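# Seat a loose roof panel flat from a scissor lift

## Task

From a raised scissor lift, with the upper body poking up through an open bay of a roof frame, press the unseated roof panel in front into its bay so it lies flat, while every other panel stays in its own bay and the robot neither falls over nor ends up tilted. Nothing may be knocked out of the work area or down below the platform.

## Robot and tools

ROBOT. A Rainbow Robotics RB-Y1: a base on two drive wheels plus two rear casters, a torso whose lower leg folds at ankle, knee and hip, two arms with parallel grippers, and a head. The base is 0.58 m wide, extends 0.10 m in front of the wheel axle and 0.57 m behind it, and sweeps a 0.58 m radius when spinning in place. Each hand has a wrist camera whose case juts sideways and can strike things; with the starting arm pose the robot is up to 0.73 m wide. Here the robot stands on a lift platform, so base driving is risky: any travel can run it off or into the frame.

FRAMES. All positions are metres. Base frame: origin on the floor between the drive wheels, x forward, y left, z up. The printed chest, left_hand and right_hand values are in this frame; a hand point is midway between its finger pads, the fingers point along the hand's -z axis and close along its x axis. Printed hand positions can be off, more at long reach or under load. base_odometry is in the frame the base had at scene start, counts only wheel rotation (slip looks like travel), and its heading is radians, positive to the left, -3.142 to 3.142.

move. One action per call, plus optional cameras and blocking. Allowed combinations: base and/or joints (optionally with min_time_s or contact_limits); target alone or with min_time_s; or contact_limits alone. A call with no action only reports state and images.
- base: a single object {x_m_s, turn_rad_s, for_s}, velocities held for for_s seconds, not a destination. x_m_s forward speed, 0.005 to 0.4 m/s in either sign or 0; turn_rad_s leftward turn rate, 0.02 to 1.509 rad/s either sign or 0; for_s 0.1 to 5 s. Omitted velocities are 0; no sideways motion. Acceleration is 0.4 m/s2 (turns 0.5 rad/s2), so it coasts up to 1 s (turn 3.1 s) after for_s. If |x_m_s| + 0.27 x |turn_rad_s| exceeds 0.4 both are scaled down.
- joints: one flat object for the whole robot, keyed by joint name, each value an absolute target in rad (grippers: opening in m, 0 to 0.1). Ranges: torso_squat_rad 0 to 1.2, torso_shift_rad -0.3 to 0.6, torso_pitch_rad -0.2 to 1.4 (positive bows forward), torso_yaw_rad -1.5 to 1.5 (positive left; lift both arms out 0.2 rad or more first); shoulder_pitch -2.356 to 2.356 (negative swings forward/up); left_shoulder_roll 0 to 3.141, right_shoulder_roll -3.141 to 0 (outward lift); shoulder_yaw -2.094 to 2.094; elbow -2.617 to 0.01 (negative bends); forearm_roll -3.141 to 3.141; wrist_pitch -1.57 to 1.919; hand_roll -2.705 to 2.705; head_pan_rad -0.523 to 0.523; head_tilt_rad -0.35 to 1.57 (positive looks down). Torso pairs must also satisfy: squat + shift <= 1.52; squat - shift + pitch <= 1.57; shift + 0.5 pitch - 0.4 squat <= 0.7; shift + 0.3 pitch - 0.5 squat <= 0.39, else they stop partway as off_target.
- target: one hand's absolute pose: side ("left" or "right"), x, y, z in m in the base frame (-3 to 3) for the pad midpoint, and quat_wxyz as four numbers w, x, y, z in the printed format. It is converted once to seven arm angles, so the hand follows an arc; split long moves into short ones. It is refused while a previous move still runs.
- min_time_s: 0.1 to 8 s, the shortest duration for arm, head and torso motions.
- contact_limits: per gripper key, motor current in mA, 200 to 672.5 (start value 672.5), kept until changed; lower means softer grip.
- cameras: list from head_camera, left_wrist_camera, right_wrist_camera, all; omitted means all, [] means none.
- blocking: true (default) returns when all motion rests; false returns in about 0.5 s while motion continues.
wait: seconds 0 to 10, plus cameras. stop: brakes everything you commanded. zoom_image: camera plus region [x0, y0, x1, y1] in pixels, at most 504 by 504, of that camera's latest image. finished_scene: scene number; the panel must stay seated afterwards without the robot.

RESULTS. The pictures line lists image order. The move line reads done or the worst status. Hand status: reached (within 10 mm and 2 degrees), short (with the error), or refused with a reason. Joint and base words: done, moving, off_target (resting away from target, maybe still pushing), not_followed (arm collision check withheld it), stopped, contact_stop (torso only), time_out, limit_stop_at_<name> (self-collision guard or limit), torque_fault, limit_stop_at_motor_heat. A refusal, or any stop you did not order, cancels the rest of that reply's move, wait and finished_scene calls. on_its_own lists uncommanded behaviour. lidar_m: 12 distances in 30 degree sectors, first straight ahead, going counter-clockwise, at 0.23 m height; "-" is nothing seen. motor_effort: wheel load in percent, peak in brackets; above about 30 at rest hints at pushing. Joint torques and external joint torques follow the arm joint order; wrist force and torque are raw, offset, and in the hand's axes.

AVOID. Pressing hard with an arm: contact torque at the limits (shoulders 61.6, elbow 31.6, forearm and wrist joints 22 N m) freezes the robot for 10 s. Arms touching each other, grippers and camera cases included; a hard press ends the scene. Holding stretched or loaded arms for long: motors at 80 C lock the arm. Weight or reach too far forward, which tips the robot; any fall or tilt fails. Shoving the panel so it or neighbours leave their bays, or dropping anything off the platform. Driving the base into obstacles: stalled wheels switch off for 2 s and the robot may tip.

Each tool is called after "Emit:" as a command line: name --argument value for each argument, lists and objects as JSON in quotes; but a table of rows of numbers goes row by row, as --pt "numbers of a row", without its own name.

## Session

Emit:
move

Scene clock: 0.00 s.
Joint torques (N m): no reading
External joint torques (N m): no reading
Motor temperatures (°C): left_arm=[35 35 32 39 42 40 37] | right_arm=[32 39 35 39 38 35 36]
Wrist force (N): no reading
Wrist torque (N m): no reading
Wrist force, peak (N): no reading
base_odometry: x=+0.000 y=+0.000 heading=+0.000
lidar_m: 2.87 1.03 0.54 0.74 0.64 1.15 2.91 1.09 0.73 0.74 0.64 1.08
base_status: not commanded
joint_positions: torso_squat_rad=+0.350 torso_shift_rad=+0.000 torso_pitch_rad=+0.000 torso_yaw_rad=+0.000 left_shoulder_pitch_rad=-0.416 left_shoulder_roll_rad=+1.816 left_shoulder_yaw_rad=+0.562 left_elbow_rad=-2.568 left_forearm_roll_rad=-1.523 left_wrist_pitch_rad=-1.474 left_hand_roll_rad=-0.343 left_gripper_m=+0.101 right_shoulder_pitch_rad=-0.449 right_shoulder_roll_rad=-1.810 right_shoulder_yaw_rad=-0.532 right_elbow_rad=-2.568 right_forearm_roll_rad=+1.524 right_wrist_pitch_rad=-1.481 right_hand_roll_rad=+0.342 right_gripper_m=+0.099 head_pan_rad=+0.000 head_tilt_rad=+0.400
joint_status: not commanded
wheel_motors_off: 0
motor_effort: left_wheel=-1 right_wheel=+1
chest: x=-0.2280 y=-0.0002 z=+1.2475 quat_wxyz=(+1.000, +0.000, +0.000, +0.000) (m; base frame)
left_hand: x=+0.0753 y=+0.2497 z=+1.3731 quat_wxyz=(-0.626, +0.330, +0.330, -0.625) (m; base frame)
right_hand: x=+0.0753 y=-0.2503 z=+1.3727 quat_wxyz=(-0.625, -0.330, +0.330, +0.626) (m; base frame)
pictures: head_camera, left_wrist_camera, right_wrist_camera

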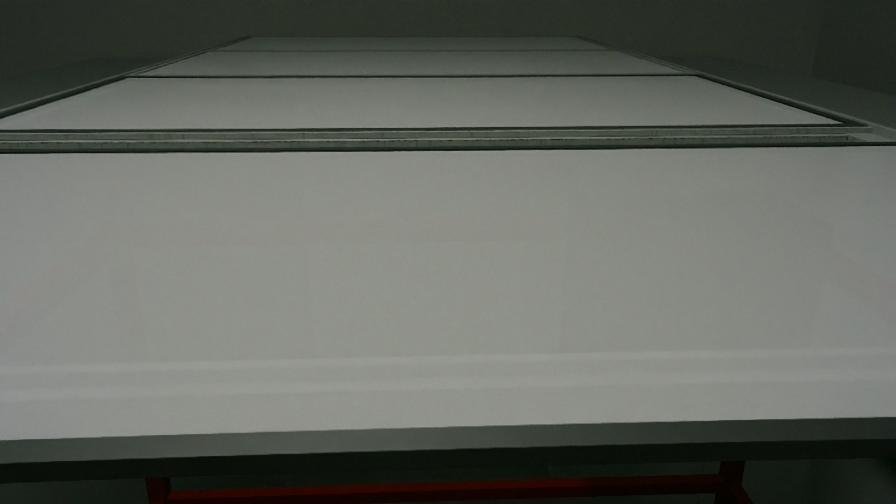

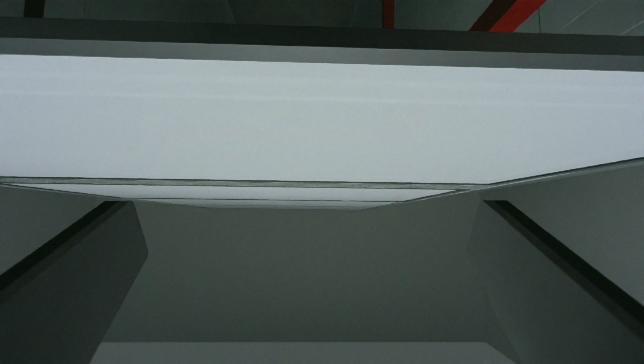

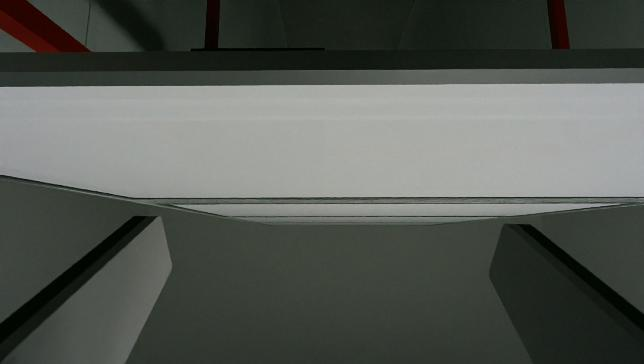

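Emit:
move --joints '{"head_tilt_rad": 0.9, "head_pan_rad": 0.0}' --cameras '["head_camera"]'

Emit:
move --joints '{"head_tilt_rad": 0.6, "head_pan_rad": 0.5}' --cameras '["head_camera"]'

Emit:
move --joints '{"head_tilt_rad": 0.6, "head_pan_rad": -0.5}' --cameras '["head_camera"]'

Emit:
move --joints '{"head_tilt_rad": 0.4, "head_pan_rad": -0.5}' --cameras '["head_camera"]'

Emit:
move --joints '{"head_tilt_rad": 0.4, "head_pan_rad": 0.5}' --cameras '["head_camera"]'

Scene clock: 1.43 s.
Joint torques (N m): left_arm=[-6.44 8.76 5.13 6.68 -1.56 0.41 -0.1] | right_arm=[-4.94 -9.58 -6.19 6.45 1.17 0.53 0.05]
External joint torques (N m): left_arm=[-0.72 -0.83 -0.42 -0.15 0.01 -0.06 -0.09] | right_arm=[0.21 -0.23 -1.23 0.22 -0.12 0.06 0.05]
Motor temperatures (°C): left_arm=[35 35 32 39 42 40 37] | right_arm=[32 39 35 39 38 35 36]
Wrist force (N): left_arm=[-1.4 -6.3 -6.3] | right_arm=[5.1 -3.2 3.4]
Wrist torque (N m): left_arm=[1.32 0.12 0.14] | right_arm=[0.44 0.30 0.12]
Wrist force, peak (N): left_arm=[-1.4 -6.7 -6.8] | right_arm=[5.1 -3.3 3.3]
move: done
base_odometry: x=+0.000 y=+0.000 heading=+0.000
lidar_m: 2.86 1.04 0.53 0.74 0.64 1.13 2.88 1.08 0.71 0.74 0.64 1.06
base_status: not commanded
joint_positions: torso_squat_rad=+0.350 torso_shift_rad=+0.000 torso_pitch_rad=+0.000 torso_yaw_rad=+0.000 left_shoulder_pitch_rad=-0.416 left_shoulder_roll_rad=+1.816 left_shoulder_yaw_rad=+0.562 left_elbow_rad=-2.568 left_forearm_roll_rad=-1.523 left_wrist_pitch_rad=-1.474 left_hand_roll_rad=-0.343 left_gripper_m=+0.101 right_shoulder_pitch_rad=-0.449 right_shoulder_roll_rad=-1.810 right_shoulder_yaw_rad=-0.532 right_elbow_rad=-2.568 right_forearm_roll_rad=+1.524 right_wrist_pitch_rad=-1.481 right_hand_roll_rad=+0.342 right_gripper_m=+0.099 head_pan_rad=+0.000 head_tilt_rad=+0.900
joint_status: all done
wheel_motors_off: 0
motor_effort: left_wheel=-1(1) right_wheel=+2(4)
chest: x=-0.2280 y=-0.0002 z=+1.2475 quat_wxyz=(+1.000, +0.000, +0.000, +0.000) (m; base frame)
left_hand: x=+0.0753 y=+0.2497 z=+1.3731 quat_wxyz=(-0.626, +0.330, +0.330, -0.625) (m; base frame)
right_hand: x=+0.0753 y=-0.2503 z=+1.3727 quat_wxyz=(-0.625, -0.330, +0.330, +0.626) (m; base frame)
pictures: head_camera
camera_calibration:
head_camera: T_world_to_cam=[[-0.0336844, -0.998973, 0.0302967, -0.0549867], [-0.755143, 0.00558172, -0.655536, 0.850474], [0.654694, -0.0449597, -0.754556, 1.16528], [0, 0, 0, 1]] pos_world=[-0.122523, -0.00728677, 1.43845]

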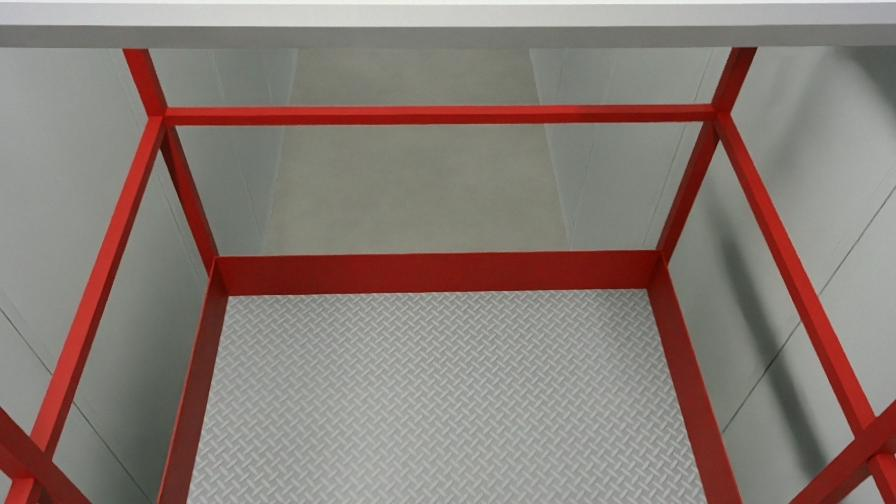

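Scene clock: 2.43 s.
Joint torques (N m): left_arm=[-5.88 8.84 5.18 6.6 -1.56 0.52 -0.27] | right_arm=[-4.74 -9.19 -6.77 6.26 1.22 0.55 0.09]
External joint torques (N m): left_arm=[-0.16 -0.75 -0.37 -0.23 0 0.05 -0.25] | right_arm=[0.41 0.16 -1.81 0.03 -0.07 0.09 0.08]
Motor temperatures (°C): left_arm=[35 35 32 39 42 40 37] | right_arm=[32 39 35 39 38 35 36]
Wrist force (N): left_arm=[-1.6 -6.3 -6.7] | right_arm=[5.1 -3.2 3.1]
Wrist torque (N m): left_arm=[1.31 0.10 0.16] | right_arm=[0.44 0.30 0.14]
Wrist force, peak (N): left_arm=[-1.9 -6.6 -6.5] | right_arm=[5.3 -3.2 3.3]
move: done
base_odometry: x=+0.000 y=+0.000 heading=+0.000
lidar_m: 2.88 1.04 0.53 0.74 0.64 1.14 2.89 1.08 0.71 0.74 0.64 1.06
base_status: not commanded
joint_positions: torso_squat_rad=+0.350 torso_shift_rad=+0.000 torso_pitch_rad=+0.000 torso_yaw_rad=+0.000 left_shoulder_pitch_rad=-0.416 left_shoulder_roll_rad=+1.816 left_shoulder_yaw_rad=+0.562 left_elbow_rad=-2.568 left_forearm_roll_rad=-1.523 left_wrist_pitch_rad=-1.474 left_hand_roll_rad=-0.343 left_gripper_m=+0.101 right_shoulder_pitch_rad=-0.449 right_shoulder_roll_rad=-1.810 right_shoulder_yaw_rad=-0.532 right_elbow_rad=-2.568 right_forearm_roll_rad=+1.524 right_wrist_pitch_rad=-1.481 right_hand_roll_rad=+0.342 right_gripper_m=+0.099 head_pan_rad=+0.500 head_tilt_rad=+0.600
joint_status: all done
wheel_motors_off: 0
motor_effort: left_wheel=-1(1) right_wheel=+0(3)
chest: x=-0.2280 y=-0.0002 z=+1.2475 quat_wxyz=(+1.000, +0.000, +0.000, +0.000) (m; base frame)
left_hand: x=+0.0753 y=+0.2497 z=+1.3731 quat_wxyz=(-0.626, +0.330, +0.330, -0.625) (m; base frame)
right_hand: x=+0.0753 y=-0.2503 z=+1.3727 quat_wxyz=(-0.625, -0.330, +0.330, +0.626) (m; base frame)
pictures: head_camera
camera_calibration:
head_camera: T_world_to_cam=[[0.442562, -0.896537, 0.0190008, 0.0594735], [-0.465691, -0.247886, -0.84952, 1.19089], [0.766336, 0.367116, -0.527214, 0.859319], [0, 0, 0, 1]] pos_world=[-0.13026, 0.033055, 1.4636]

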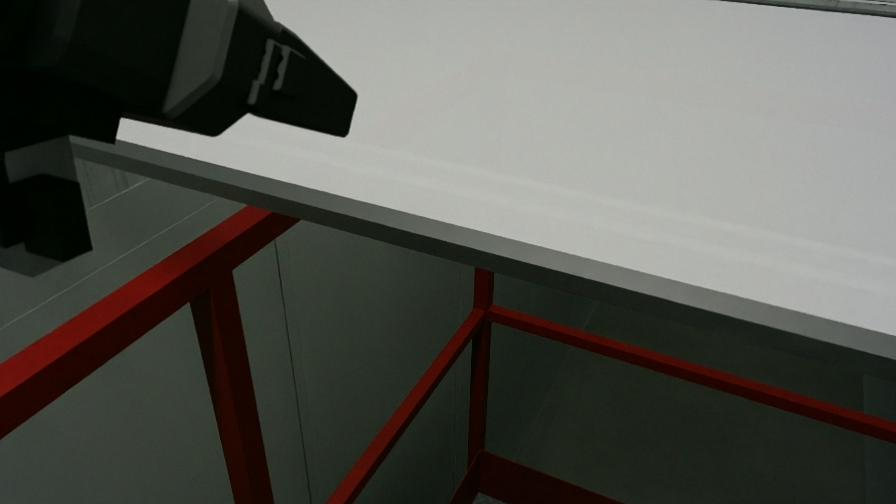

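Scene clock: 3.77 s.
Joint torques (N m): left_arm=[-6.34 8.54 4.67 6.57 -1.55 0.56 -0.12] | right_arm=[-4.3 -9.63 -6.3 6.43 1.25 0.65 0.04]
External joint torques (N m): left_arm=[-0.62 -1.05 -0.88 -0.26 0.02 0.08 -0.11] | right_arm=[0.85 -0.28 -1.35 0.19 -0.03 0.18 0.04]
Motor temperatures (°C): left_arm=[35 35 32 39 42 40 37] | right_arm=[32 39 35 39 38 35 36]
Wrist force (N): left_arm=[-1.5 -6.1 -6.5] | right_arm=[5.2 -3.1 3.1]
Wrist torque (N m): left_arm=[1.30 0.09 0.15] | right_arm=[0.43 0.32 0.12]
Wrist force, peak (N): left_arm=[-1.4 -6.3 -6.9] | right_arm=[5.3 -3.3 3.1]
move: done
base_odometry: x=+0.000 y=+0.000 heading=+0.000
lidar_m: 2.87 1.04 0.52 0.73 0.64 1.13 2.89 1.06 0.71 0.74 0.64 1.07
base_status: not commanded
joint_positions: torso_squat_rad=+0.350 torso_shift_rad=+0.000 torso_pitch_rad=+0.000 torso_yaw_rad=+0.000 left_shoulder_pitch_rad=-0.416 left_shoulder_roll_rad=+1.816 left_shoulder_yaw_rad=+0.562 left_elbow_rad=-2.568 left_forearm_roll_rad=-1.523 left_wrist_pitch_rad=-1.474 left_hand_roll_rad=-0.343 left_gripper_m=+0.101 right_shoulder_pitch_rad=-0.449 right_shoulder_roll_rad=-1.810 right_shoulder_yaw_rad=-0.532 right_elbow_rad=-2.568 right_forearm_roll_rad=+1.524 right_wrist_pitch_rad=-1.481 right_hand_roll_rad=+0.342 right_gripper_m=+0.099 head_pan_rad=-0.500 head_tilt_rad=+0.600
joint_status: all done
wheel_motors_off: 0
motor_effort: left_wheel=+0(1) right_wheel=+0(4)
chest: x=-0.2280 y=-0.0002 z=+1.2475 quat_wxyz=(+1.000, +0.000, +0.000, +0.000) (m; base frame)
left_hand: x=+0.0753 y=+0.2497 z=+1.3731 quat_wxyz=(-0.626, +0.330, +0.330, -0.625) (m; base frame)
right_hand: x=+0.0753 y=-0.2503 z=+1.3727 quat_wxyz=(-0.625, -0.330, +0.330, +0.626) (m; base frame)
pictures: head_camera
camera_calibration:
head_camera: T_world_to_cam=[[-0.515195, -0.85686, 0.0191242, -0.137939], [-0.460645, 0.258013, -0.849256, 1.19167], [0.722759, -0.446342, -0.527635, 0.850643], [0, 0, 0, 1]] pos_world=[-0.136938, -0.0459833, 1.4635]

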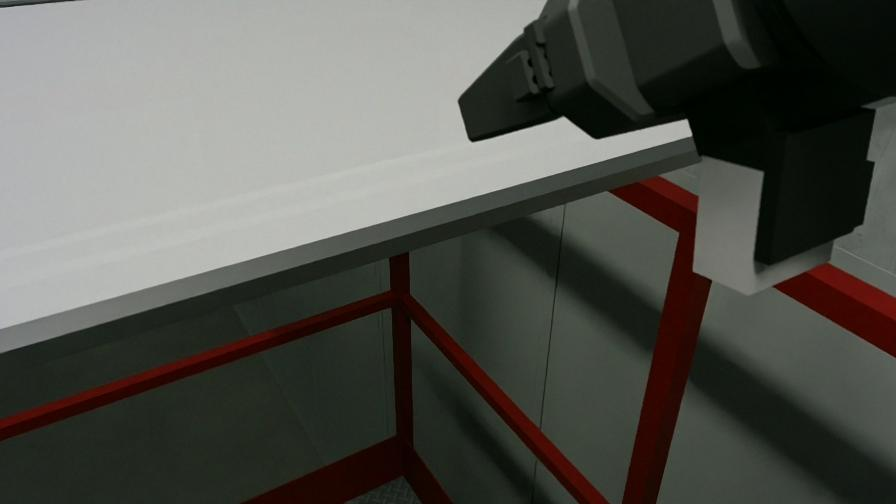

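Scene clock: 4.53 s.
Joint torques (N m): left_arm=[-6.19 8.91 4.74 6.57 -1.6 0.52 -0.09] | right_arm=[-4.44 -9.58 -6.57 6.38 1.23 0.46 0.33]
External joint torques (N m): left_arm=[-0.47 -0.69 -0.81 -0.25 -0.03 0.04 -0.07] | right_arm=[0.71 -0.23 -1.62 0.15 -0.06 -0.01 0.32]
Motor temperatures (°C): left_arm=[35 35 32 39 42 40 37] | right_arm=[32 39 35 39 38 35 36]
Wrist force (N): left_arm=[-1.3 -6.5 -6.6] | right_arm=[5.2 -3.1 3.2]
Wrist torque (N m): left_arm=[1.33 0.12 0.18] | right_arm=[0.43 0.31 0.13]
Wrist force, peak (N): left_arm=[-1.3 -6.6 -6.6] | right_arm=[5.1 -3.3 3.4]
move: done
base_odometry: x=+0.000 y=+0.000 heading=+0.000
lidar_m: 2.86 1.04 0.53 0.74 0.65 1.14 2.89 1.08 0.72 0.74 0.64 1.07
base_status: not commanded
joint_positions: torso_squat_rad=+0.350 torso_shift_rad=+0.000 torso_pitch_rad=+0.000 torso_yaw_rad=+0.000 left_shoulder_pitch_rad=-0.416 left_shoulder_roll_rad=+1.816 left_shoulder_yaw_rad=+0.562 left_elbow_rad=-2.568 left_forearm_roll_rad=-1.523 left_wrist_pitch_rad=-1.474 left_hand_roll_rad=-0.343 left_gripper_m=+0.101 right_shoulder_pitch_rad=-0.449 right_shoulder_roll_rad=-1.810 right_shoulder_yaw_rad=-0.532 right_elbow_rad=-2.568 right_forearm_roll_rad=+1.524 right_wrist_pitch_rad=-1.481 right_hand_roll_rad=+0.342 right_gripper_m=+0.099 head_pan_rad=-0.500 head_tilt_rad=+0.400
joint_status: all done
wheel_motors_off: 0
motor_effort: left_wheel=-1(1) right_wheel=-1(4)
chest: x=-0.2280 y=-0.0002 z=+1.2475 quat_wxyz=(+1.000, +0.000, +0.000, +0.000) (m; base frame)
left_hand: x=+0.0753 y=+0.2497 z=+1.3731 quat_wxyz=(-0.626, +0.330, +0.330, -0.625) (m; base frame)
right_hand: x=+0.0753 y=-0.2503 z=+1.3727 quat_wxyz=(-0.625, -0.330, +0.330, +0.626) (m; base frame)
pictures: head_camera
camera_calibration:
head_camera: T_world_to_cam=[[-0.517839, -0.855414, 0.0104896, -0.125995], [-0.303313, 0.172123, -0.937217, 1.35142], [0.799902, -0.488509, -0.34859, 0.607415], [0, 0, 0, 1]] pos_world=[-0.141215, -0.0436597, 1.47963]

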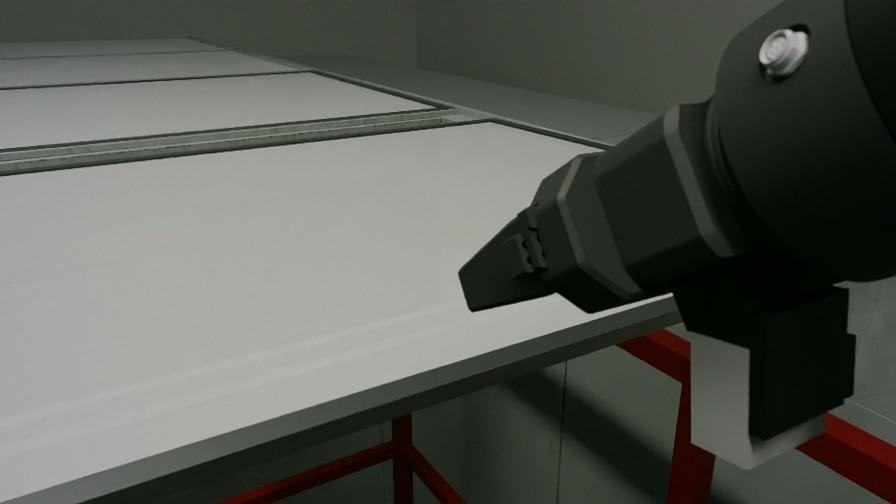

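Scene clock: 5.87 s.
Joint torques (N m): left_arm=[-6.55 8.97 4.73 6.47 -1.54 0.56 -0.14] | right_arm=[-4.54 -9.23 -6.63 6.47 1.2 0.64 0.08]
External joint torques (N m): left_arm=[-0.83 -0.62 -0.82 -0.36 0.03 0.08 -0.12] | right_arm=[0.61 0.12 -1.68 0.24 -0.09 0.17 0.07]
Motor temperatures (°C): left_arm=[35 35 32 39 42 40 37] | right_arm=[32 39 35 39 38 35 36]
Wrist force (N): left_arm=[-1.5 -6.2 -6.5] | right_arm=[5.0 -3.1 3.1]
Wrist torque (N m): left_arm=[1.31 0.10 0.16] | right_arm=[0.43 0.29 0.13]
Wrist force, peak (N): left_arm=[-1.6 -6.9 -6.6] | right_arm=[5.2 -3.2 3.2]
move: done
base_odometry: x=+0.000 y=+0.000 heading=+0.000
lidar_m: 2.86 1.05 0.53 0.74 0.64 1.14 2.90 1.08 0.72 0.74 0.64 1.08
base_status: not commanded
joint_positions: torso_squat_rad=+0.350 torso_shift_rad=+0.000 torso_pitch_rad=+0.000 torso_yaw_rad=+0.000 left_shoulder_pitch_rad=-0.416 left_shoulder_roll_rad=+1.816 left_shoulder_yaw_rad=+0.562 left_elbow_rad=-2.568 left_forearm_roll_rad=-1.523 left_wrist_pitch_rad=-1.474 left_hand_roll_rad=-0.343 left_gripper_m=+0.101 right_shoulder_pitch_rad=-0.449 right_shoulder_roll_rad=-1.810 right_shoulder_yaw_rad=-0.532 right_elbow_rad=-2.568 right_forearm_roll_rad=+1.524 right_wrist_pitch_rad=-1.481 right_hand_roll_rad=+0.342 right_gripper_m=+0.099 head_pan_rad=+0.500 head_tilt_rad=+0.400
joint_status: all done
wheel_motors_off: 0
motor_effort: left_wheel=-1(1) right_wheel=+0(4)
chest: x=-0.2280 y=-0.0002 z=+1.2475 quat_wxyz=(+1.000, +0.000, +0.000, +0.000) (m; base frame)
left_hand: x=+0.0753 y=+0.2497 z=+1.3731 quat_wxyz=(-0.626, +0.330, +0.330, -0.625) (m; base frame)
right_hand: x=+0.0753 y=-0.2503 z=+1.3727 quat_wxyz=(-0.625, -0.330, +0.330, +0.626) (m; base frame)
pictures: head_camera
camera_calibration:
head_camera: T_world_to_cam=[[0.439945, -0.897965, 0.0103628, 0.0714516], [-0.30834, -0.161885, -0.9374, 1.3505], [0.84343, 0.40921, -0.348099, 0.615955], [0, 0, 0, 1]] pos_world=[-0.134537, 0.0307314, 1.47963]

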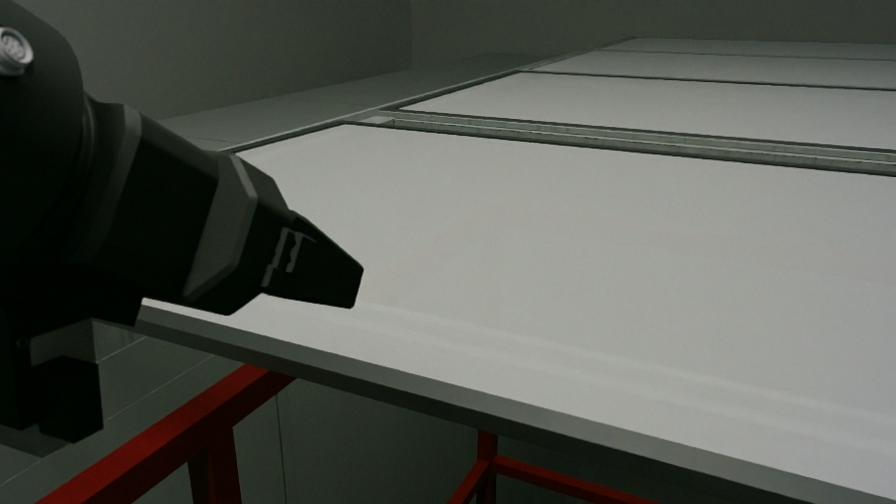

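Emit:
zoom_image --camera "head_camera" --region '[100, 30, 500, 230]'

Emit:
zoom_image --camera "head_camera" --region '[496, 60, 896, 260]'

Emit:
zoom_image --camera "head_camera" --region '[100, 270, 500, 504]'

Scaled by 1.260 from the camera's 896x504 image, which has a finer 1280x720 frame.

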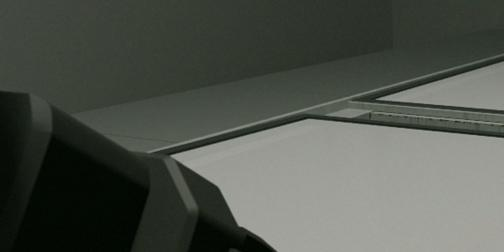

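Scaled by 1.260 from the camera's 896x504 image, which has a finer 1280x720 frame.

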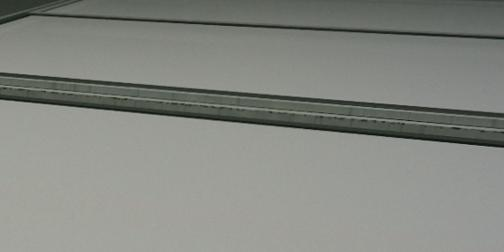

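Scaled by 1.260 from the camera's 896x504 image, which has a finer 1280x720 frame.

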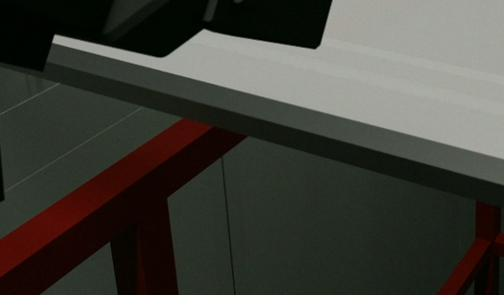

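Emit:
move --joints '{"head_tilt_rad": 0.25, "head_pan_rad": 0.0}' --cameras '["head_camera"]'

Emit:
zoom_image --camera "head_camera" --region '[0, 100, 448, 352]'

Emit:
zoom_image --camera "head_camera" --region '[448, 100, 896, 352]'

Emit:
zoom_image --camera "head_camera" --region '[300, 200, 500, 300]'

Scene clock: 8.67 s.
Joint torques (N m): left_arm=[-6.13 8.61 5.17 6.7 -1.66 0.45 -0.14] | right_arm=[-4.65 -9.83 -6.51 6.35 1.25 0.61 0.09]
External joint torques (N m): left_arm=[-0.41 -0.98 -0.38 -0.13 -0.09 -0.02 -0.12] | right_arm=[0.5 -0.48 -1.56 0.12 -0.04 0.14 0.09]
Motor temperatures (°C): left_arm=[35 35 32 39 42 40 37] | right_arm=[32 39 35 39 38 35 36]
Wrist force (N): left_arm=[-1.4 -6.0 -6.2] | right_arm=[5.1 -3.3 3.1]
Wrist torque (N m): left_arm=[1.28 0.10 0.15] | right_arm=[0.47 0.31 0.12]
Wrist force, peak (N): left_arm=[-1.6 -6.7 -6.7] | right_arm=[5.2 -3.2 3.3]
move: done
base_odometry: x=+0.000 y=+0.000 heading=+0.000
lidar_m: 2.88 1.03 0.54 0.74 0.63 1.12 2.89 1.07 0.72 0.74 0.64 1.07
base_status: not commanded
joint_positions: torso_squat_rad=+0.350 torso_shift_rad=+0.000 torso_pitch_rad=+0.000 torso_yaw_rad=+0.000 left_shoulder_pitch_rad=-0.416 left_shoulder_roll_rad=+1.816 left_shoulder_yaw_rad=+0.562 left_elbow_rad=-2.568 left_forearm_roll_rad=-1.523 left_wrist_pitch_rad=-1.474 left_hand_roll_rad=-0.343 left_gripper_m=+0.101 right_shoulder_pitch_rad=-0.449 right_shoulder_roll_rad=-1.810 right_shoulder_yaw_rad=-0.532 right_elbow_rad=-2.568 right_forearm_roll_rad=+1.524 right_wrist_pitch_rad=-1.481 right_hand_roll_rad=+0.342 right_gripper_m=+0.099 head_pan_rad=+0.000 head_tilt_rad=+0.250
joint_status: all done
wheel_motors_off: 0
motor_effort: left_wheel=-1(1) right_wheel=-1(4)
chest: x=-0.2280 y=-0.0002 z=+1.2475 quat_wxyz=(+1.000, +0.000, +0.000, +0.000) (m; base frame)
left_hand: x=+0.0753 y=+0.2497 z=+1.3731 quat_wxyz=(-0.626, +0.330, +0.330, -0.625) (m; base frame)
right_hand: x=+0.0753 y=-0.2503 z=+1.3727 quat_wxyz=(-0.625, -0.330, +0.330, +0.626) (m; base frame)
pictures: head_camera
camera_calibration:
head_camera: T_world_to_cam=[[-0.0454826, -0.998959, 0.00360193, -0.0187449], [-0.204432, 0.0057783, -0.978864, 1.43201], [0.977824, -0.0452576, -0.204482, 0.435574], [0, 0, 0, 1]] pos_world=[-0.13402, -0.00728692, 1.49087]

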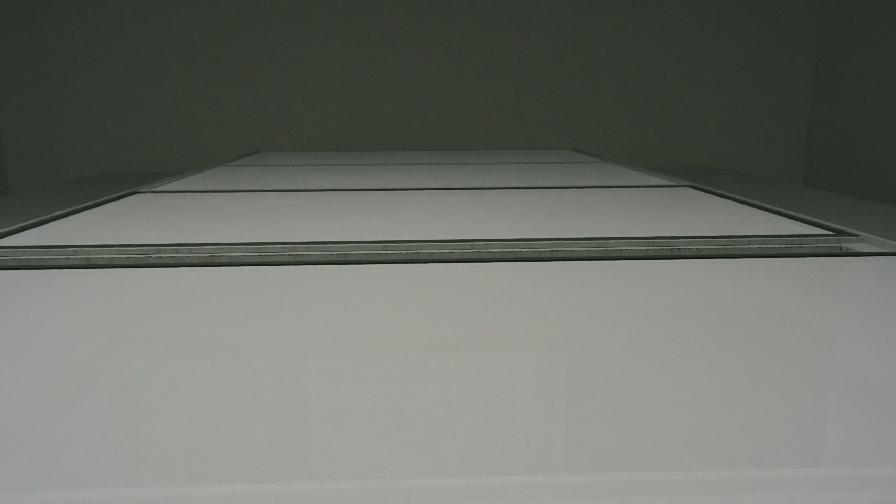

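Scaled by 1.125 from the camera's 896x504 image, which has a finer 1280x720 frame.

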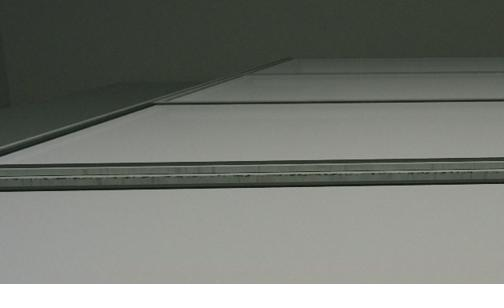

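Scaled by 1.125 from the camera's 896x504 image, which has a finer 1280x720 frame.

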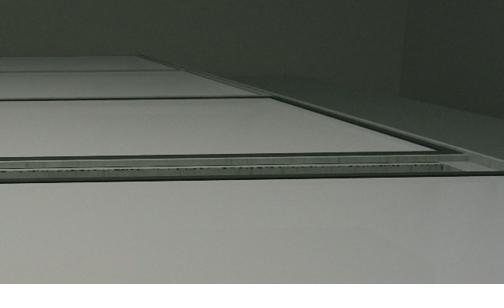

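Scaled by 2.520 from the camera's 896x504 image, which has a finer 1280x720 frame.

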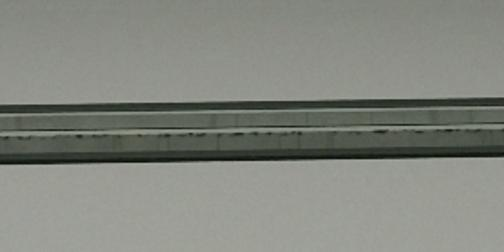

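Emit:
move --joints '{"torso_squat_rad": 0.0, "head_tilt_rad": 0.4, "head_pan_rad": 0.0}'

Emit:
zoom_image --camera "head_camera" --region '[348, 50, 548, 150]'

Emit:
zoom_image --camera "head_camera" --region '[348, 350, 548, 450]'

Emit:
zoom_image --camera "left_wrist_camera" --region '[0, 0, 322, 182]'

Emit:
zoom_image --camera "right_wrist_camera" --region '[0, 0, 322, 182]'

Scene clock: 13.27 s.
Joint torques (N m): left_arm=[-6.17 8.67 5.12 6.58 -1.57 0.5 -0.01] | right_arm=[-4.46 -9.64 -6.31 6.47 1.26 0.62 0.1]
External joint torques (N m): left_arm=[-0.45 -0.92 -0.44 -0.25 0 0.03 0] | right_arm=[0.69 -0.29 -1.36 0.24 -0.02 0.15 0.1]
Motor temperatures (°C): left_arm=[35 35 32 39 42 40 37] | right_arm=[32 39 35 39 38 35 36]
Wrist force (N): left_arm=[-1.4 -6.2 -6.5] | right_arm=[4.9 -3.0 3.4]
Wrist torque (N m): left_arm=[1.31 0.09 0.16] | right_arm=[0.42 0.29 0.12]
Wrist force, peak (N): left_arm=[-1.7 -6.6 -6.7] | right_arm=[5.2 -3.3 3.3]
move: done
base_odometry: x=+0.000 y=+0.000 heading=+0.000
lidar_m: 2.87 1.04 0.53 0.74 0.65 1.12 2.88 1.07 0.72 0.74 0.65 1.08
base_status: not commanded
joint_positions: torso_squat_rad=+0.000 torso_shift_rad=+0.000 torso_pitch_rad=+0.000 torso_yaw_rad=+0.000 left_shoulder_pitch_rad=-0.416 left_shoulder_roll_rad=+1.816 left_shoulder_yaw_rad=+0.562 left_elbow_rad=-2.568 left_forearm_roll_rad=-1.523 left_wrist_pitch_rad=-1.474 left_hand_roll_rad=-0.343 left_gripper_m=+0.101 right_shoulder_pitch_rad=-0.449 right_shoulder_roll_rad=-1.810 right_shoulder_yaw_rad=-0.532 right_elbow_rad=-2.568 right_forearm_roll_rad=+1.524 right_wrist_pitch_rad=-1.481 right_hand_roll_rad=+0.342 right_gripper_m=+0.099 head_pan_rad=+0.000 head_tilt_rad=+0.400
joint_status: all done
wheel_motors_off: 0
motor_effort: left_wheel=-1(2) right_wheel=+1(3)
chest: x=-0.2279 y=-0.0002 z=+1.2899 quat_wxyz=(+1.000, +0.000, +0.000, +0.000) (m; base frame)
left_hand: x=+0.0753 y=+0.2497 z=+1.4155 quat_wxyz=(-0.626, +0.330, +0.330, -0.625) (m; base frame)
right_hand: x=+0.0753 y=-0.2503 z=+1.4151 quat_wxyz=(-0.625, -0.330, +0.330, +0.626) (m; base frame)
pictures: head_camera, left_wrist_camera, right_wrist_camera
camera_calibration:
head_camera: T_world_to_cam=[[-0.0444346, -0.998959, 0.0103651, -0.0287553], [-0.348598, 0.00578107, -0.937254, 1.38185], [0.936218, -0.0452598, -0.348492, 0.65018], [0, 0, 0, 1]] pos_world=[-0.128276, -0.00728692, 1.52203]
left_wrist_camera: T_world_to_cam=[[-0.0208574, 0.99967, 0.0150036, -0.271365], [0.101113, -0.0128207, 0.994792, -1.38499], [0.994656, 0.0222658, -0.100812, 0.137555], [0, 0, 0, 1]] pos_world=[-0.00243993, 0.250456, 1.39571]
right_wrist_camera: T_world_to_cam=[[0.0146244, 0.999753, -0.01671, 0.275631], [0.139357, 0.0145107, 0.990136, -1.37506], [0.990134, -0.0168088, -0.139111, 0.193626], [0, 0, 0, 1]] pos_world=[-0.00412261, -0.252356, 1.39303]

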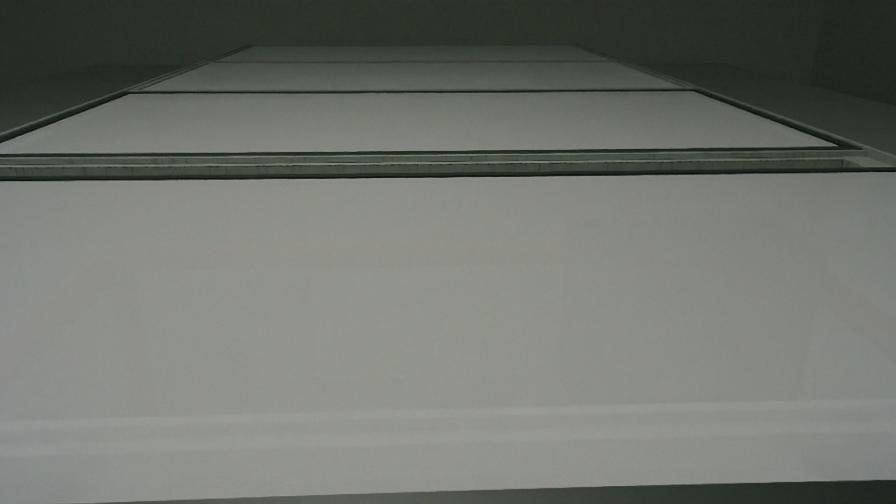

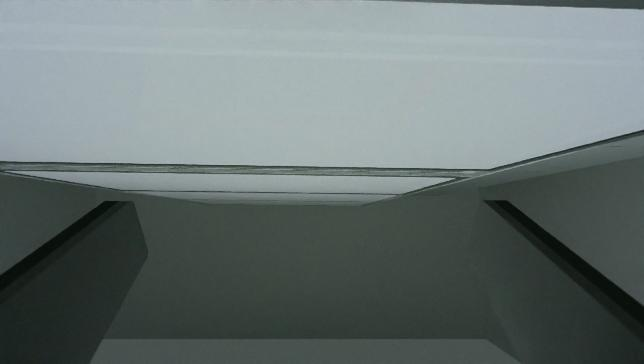

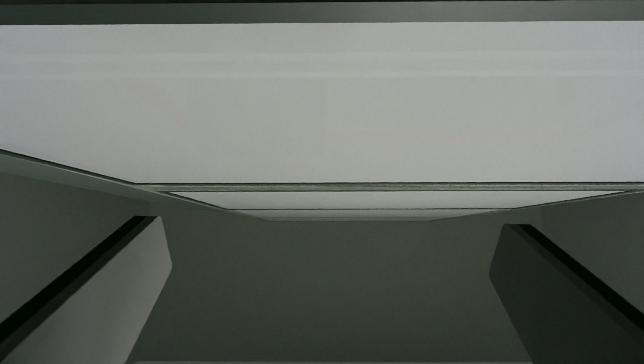

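Scaled by 2.520 from the camera's 896x504 image, which has a finer 1280x720 frame.

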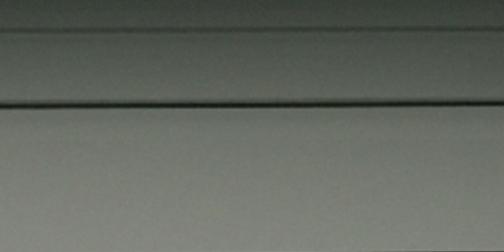

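Scaled by 2.520 from the camera's 896x504 image, which has a finer 1280x720 frame.

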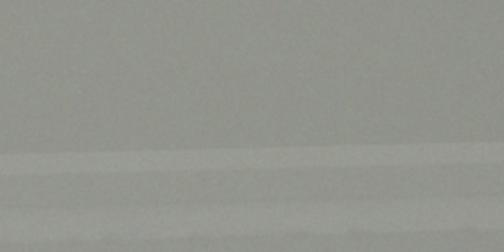

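Scaled by 1.565 from the camera's 644x364 image, which has a finer 1265x715 frame.

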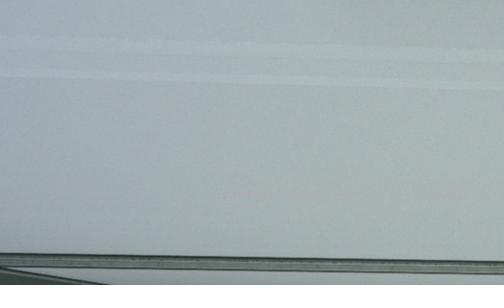

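Scaled by 1.565 from the camera's 644x364 image, which has a finer 1265x715 frame.

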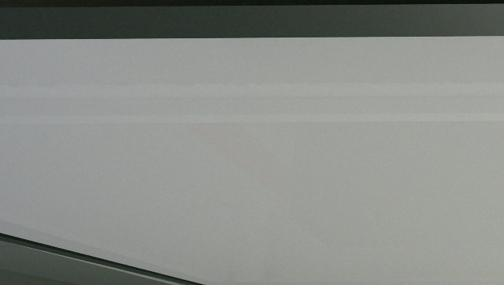

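Emit:
move --joints '{"torso_squat_rad": 0.75, "head_tilt_rad": 0.2, "head_pan_rad": 0.0}'

Emit:
zoom_image --camera "left_wrist_camera" --region '[0, 0, 644, 364]'

Scene clock: 17.63 s.
Joint torques (N m): left_arm=[-6.17 8.93 4.84 6.66 -1.59 0.54 -0.13] | right_arm=[-4.61 -9.53 -6.45 6.42 1.22 0.45 0.17]
External joint torques (N m): left_arm=[-0.45 -0.66 -0.71 -0.17 -0.03 0.06 -0.12] | right_arm=[0.54 -0.18 -1.5 0.18 -0.07 -0.02 0.16]
Motor temperatures (°C): left_arm=[35 35 32 39 42 40 37] | right_arm=[32 39 35 39 38 35 36]
Wrist force (N): left_arm=[-1.6 -6.4 -6.6] | right_arm=[5.1 -3.2 3.3]
Wrist torque (N m): left_arm=[1.31 0.11 0.18] | right_arm=[0.43 0.30 0.14]
Wrist force, peak (N): left_arm=[-1.5 -6.7 -6.6] | right_arm=[5.4 -3.1 3.3]
move: done
base_odometry: x=+0.000 y=+0.000 heading=+0.000
lidar_m: 2.86 1.04 0.51 0.74 0.65 1.13 2.90 1.06 0.71 0.74 0.64 1.08
base_status: not commanded
joint_positions: torso_squat_rad=+0.750 torso_shift_rad=+0.000 torso_pitch_rad=+0.000 torso_yaw_rad=+0.000 left_shoulder_pitch_rad=-0.416 left_shoulder_roll_rad=+1.816 left_shoulder_yaw_rad=+0.562 left_elbow_rad=-2.568 left_forearm_roll_rad=-1.523 left_wrist_pitch_rad=-1.474 left_hand_roll_rad=-0.343 left_gripper_m=+0.101 right_shoulder_pitch_rad=-0.449 right_shoulder_roll_rad=-1.810 right_shoulder_yaw_rad=-0.532 right_elbow_rad=-2.568 right_forearm_roll_rad=+1.524 right_wrist_pitch_rad=-1.481 right_hand_roll_rad=+0.342 right_gripper_m=+0.099 head_pan_rad=+0.000 head_tilt_rad=+0.200
joint_status: all done
wheel_motors_off: 0
motor_effort: left_wheel=-1(2) right_wheel=+1(4)
chest: x=-0.2281 y=-0.0002 z=+1.1021 quat_wxyz=(+1.000, +0.000, +0.000, +0.000) (m; base frame)
left_hand: x=+0.0751 y=+0.2497 z=+1.2278 quat_wxyz=(-0.625, +0.330, +0.330, -0.625) (m; base frame)
right_hand: x=+0.0751 y=-0.2503 z=+1.2274 quat_wxyz=(-0.625, -0.330, +0.330, +0.626) (m; base frame)
pictures: head_camera, left_wrist_camera, right_wrist_camera
camera_calibration:
head_camera: T_world_to_cam=[[-0.0457083, -0.998954, 0.00133254, -0.0153135], [-0.155032, 0.00577588, -0.987893, 1.31159], [0.986852, -0.0453615, -0.155134, 0.343595], [0, 0, 0, 1]] pos_world=[-0.13644, -0.00728707, 1.34903]
left_wrist_camera: T_world_to_cam=[[-0.0208641, 0.99967, 0.0149973, -0.268544], [0.100717, -0.0128226, 0.994832, -1.19819], [0.994696, 0.0222667, -0.100416, 0.118343], [0, 0, 0, 1]] pos_world=[-0.00263993, 0.250456, 1.20791]
right_wrist_camera: T_world_to_cam=[[0.0146294, 0.999753, -0.0167065, 0.272492], [0.139063, 0.0145116, 0.990177, -1.18913], [0.990175, -0.016809, -0.138817, 0.167345], [0, 0, 0, 1]] pos_world=[-0.00432247, -0.252356, 1.20523]

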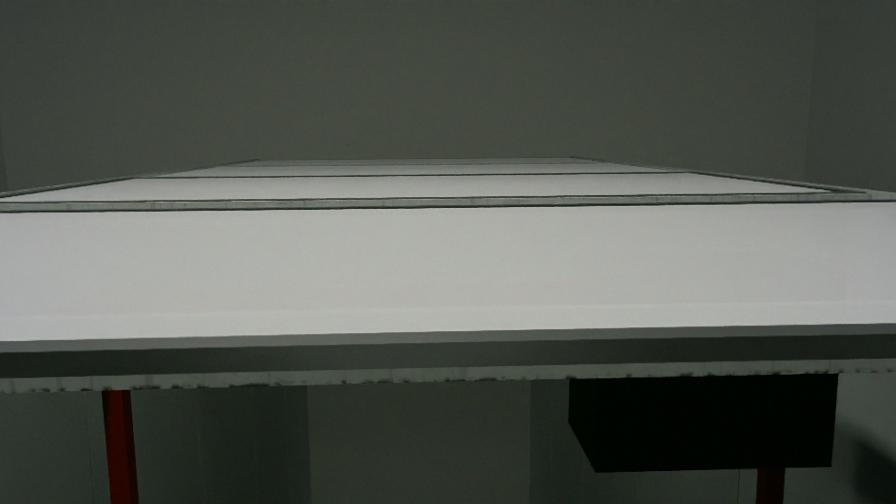

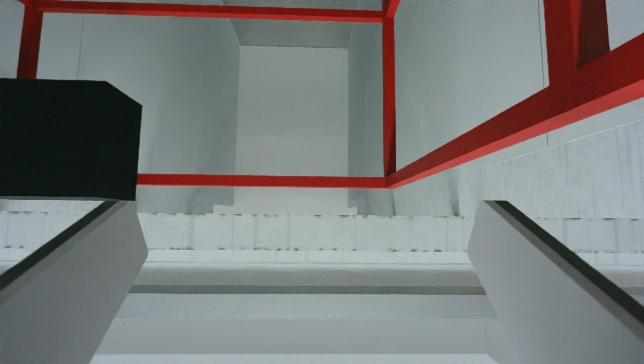

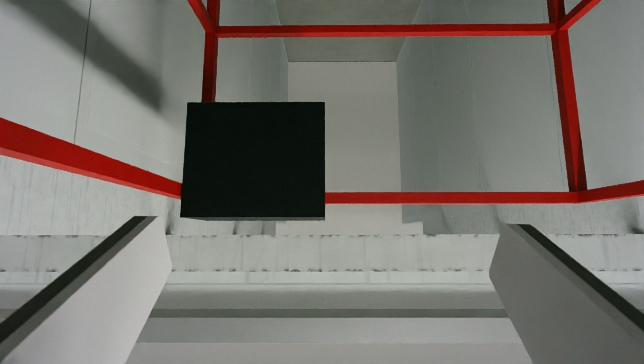

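Region (0, 0, 644, 364) is 644x364 pixels. A region can be at most 504 by 504 pixels.

Emit:
zoom_image --camera "head_camera" --region '[500, 310, 896, 500]'

Emit:
zoom_image --camera "head_camera" --region '[100, 300, 350, 420]'

Emit:
zoom_image --camera "left_wrist_camera" --region '[70, 180, 270, 364]'

Emit:
zoom_image --camera "left_wrist_camera" --region '[270, 180, 500, 364]'

Emit:
zoom_image --camera "right_wrist_camera" --region '[100, 90, 350, 364]'

Emit:
zoom_image --camera "right_wrist_camera" --region '[300, 180, 520, 364]'

Scaled by 1.273 from the camera's 896x504 image, which has a finer 1280x720 frame.

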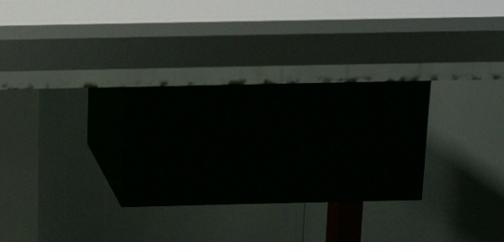

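Scaled by 2.016 from the camera's 896x504 image, which has a finer 1280x720 frame.

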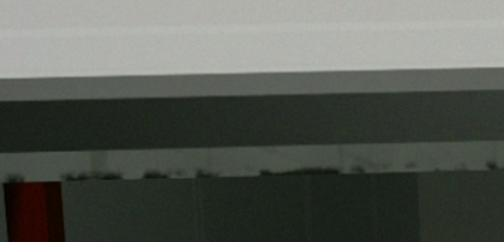

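Scaled by 2.520 from the camera's 644x364 image, which has a finer 1265x715 frame.

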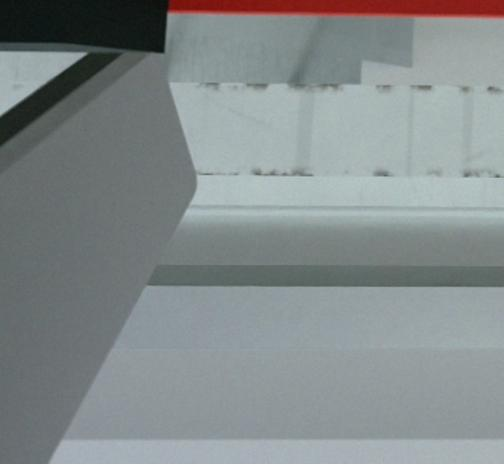

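Scaled by 2.191 from the camera's 644x364 image, which has a finer 1265x715 frame.

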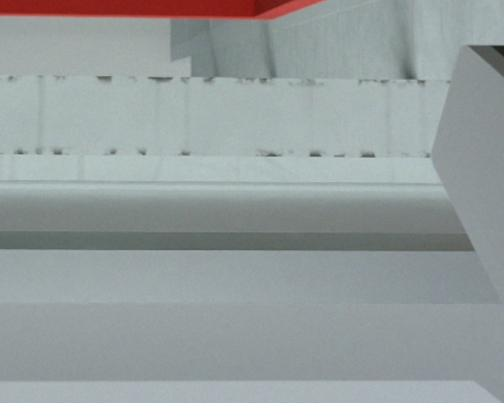

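Scaled by 1.839 from the camera's 644x364 image, which has a finer 1265x715 frame.

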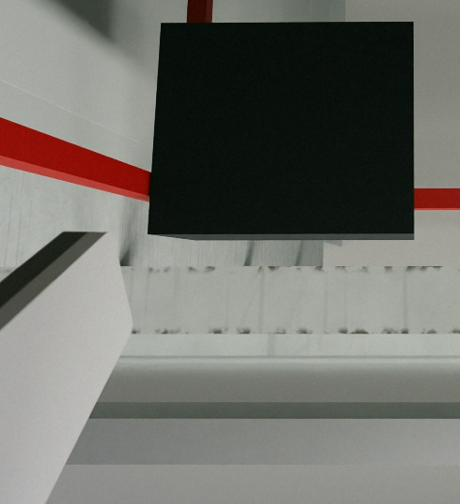

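Scaled by 2.291 from the camera's 644x364 image, which has a finer 1265x715 frame.

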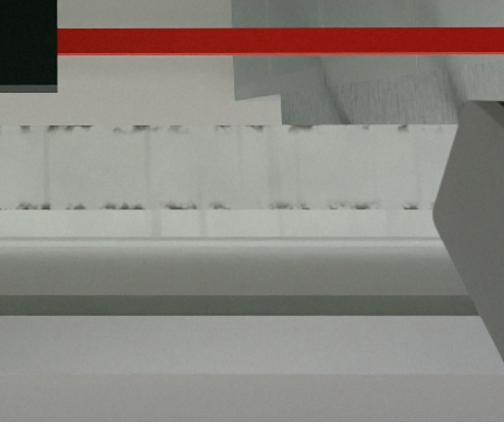

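Emit:
zoom_image --camera "left_wrist_camera" --region '[250, 200, 370, 300]'

Emit:
zoom_image --camera "left_wrist_camera" --region '[250, 264, 370, 364]'

Emit:
zoom_image --camera "head_camera" --region '[400, 310, 500, 400]'

Emit:
zoom_image --camera "head_camera" --region '[400, 150, 500, 230]'

Scaled by 4.200 from the camera's 644x364 image, which has a finer 1265x715 frame.

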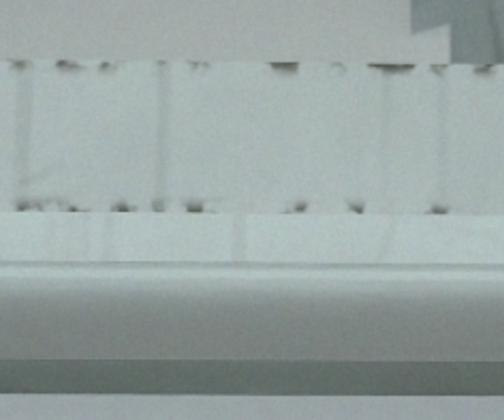

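Scaled by 4.200 from the camera's 644x364 image, which has a finer 1265x715 frame.

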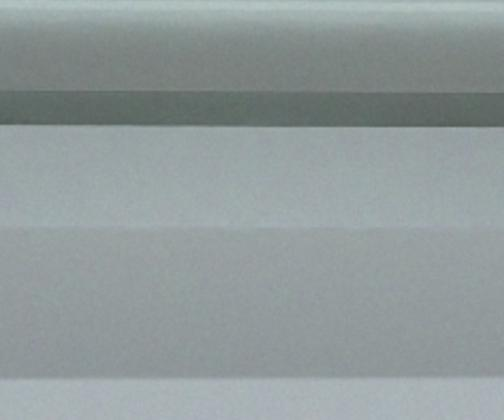

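Scaled by 5.040 from the camera's 896x504 image, which has a finer 1280x720 frame.

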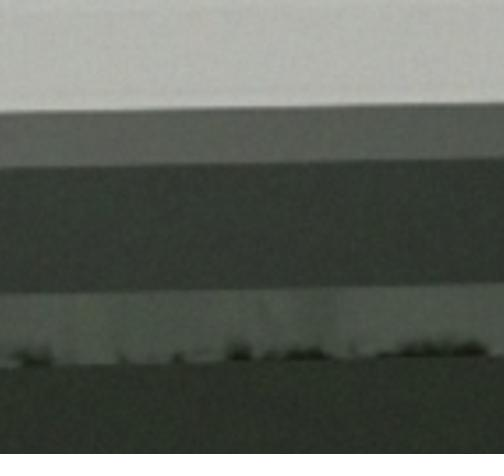

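Scaled by 5.040 from the camera's 896x504 image, which has a finer 1280x720 frame.

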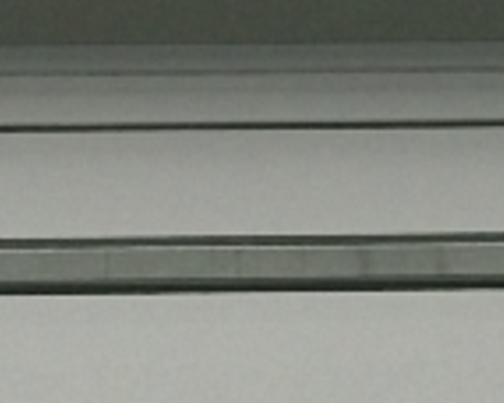

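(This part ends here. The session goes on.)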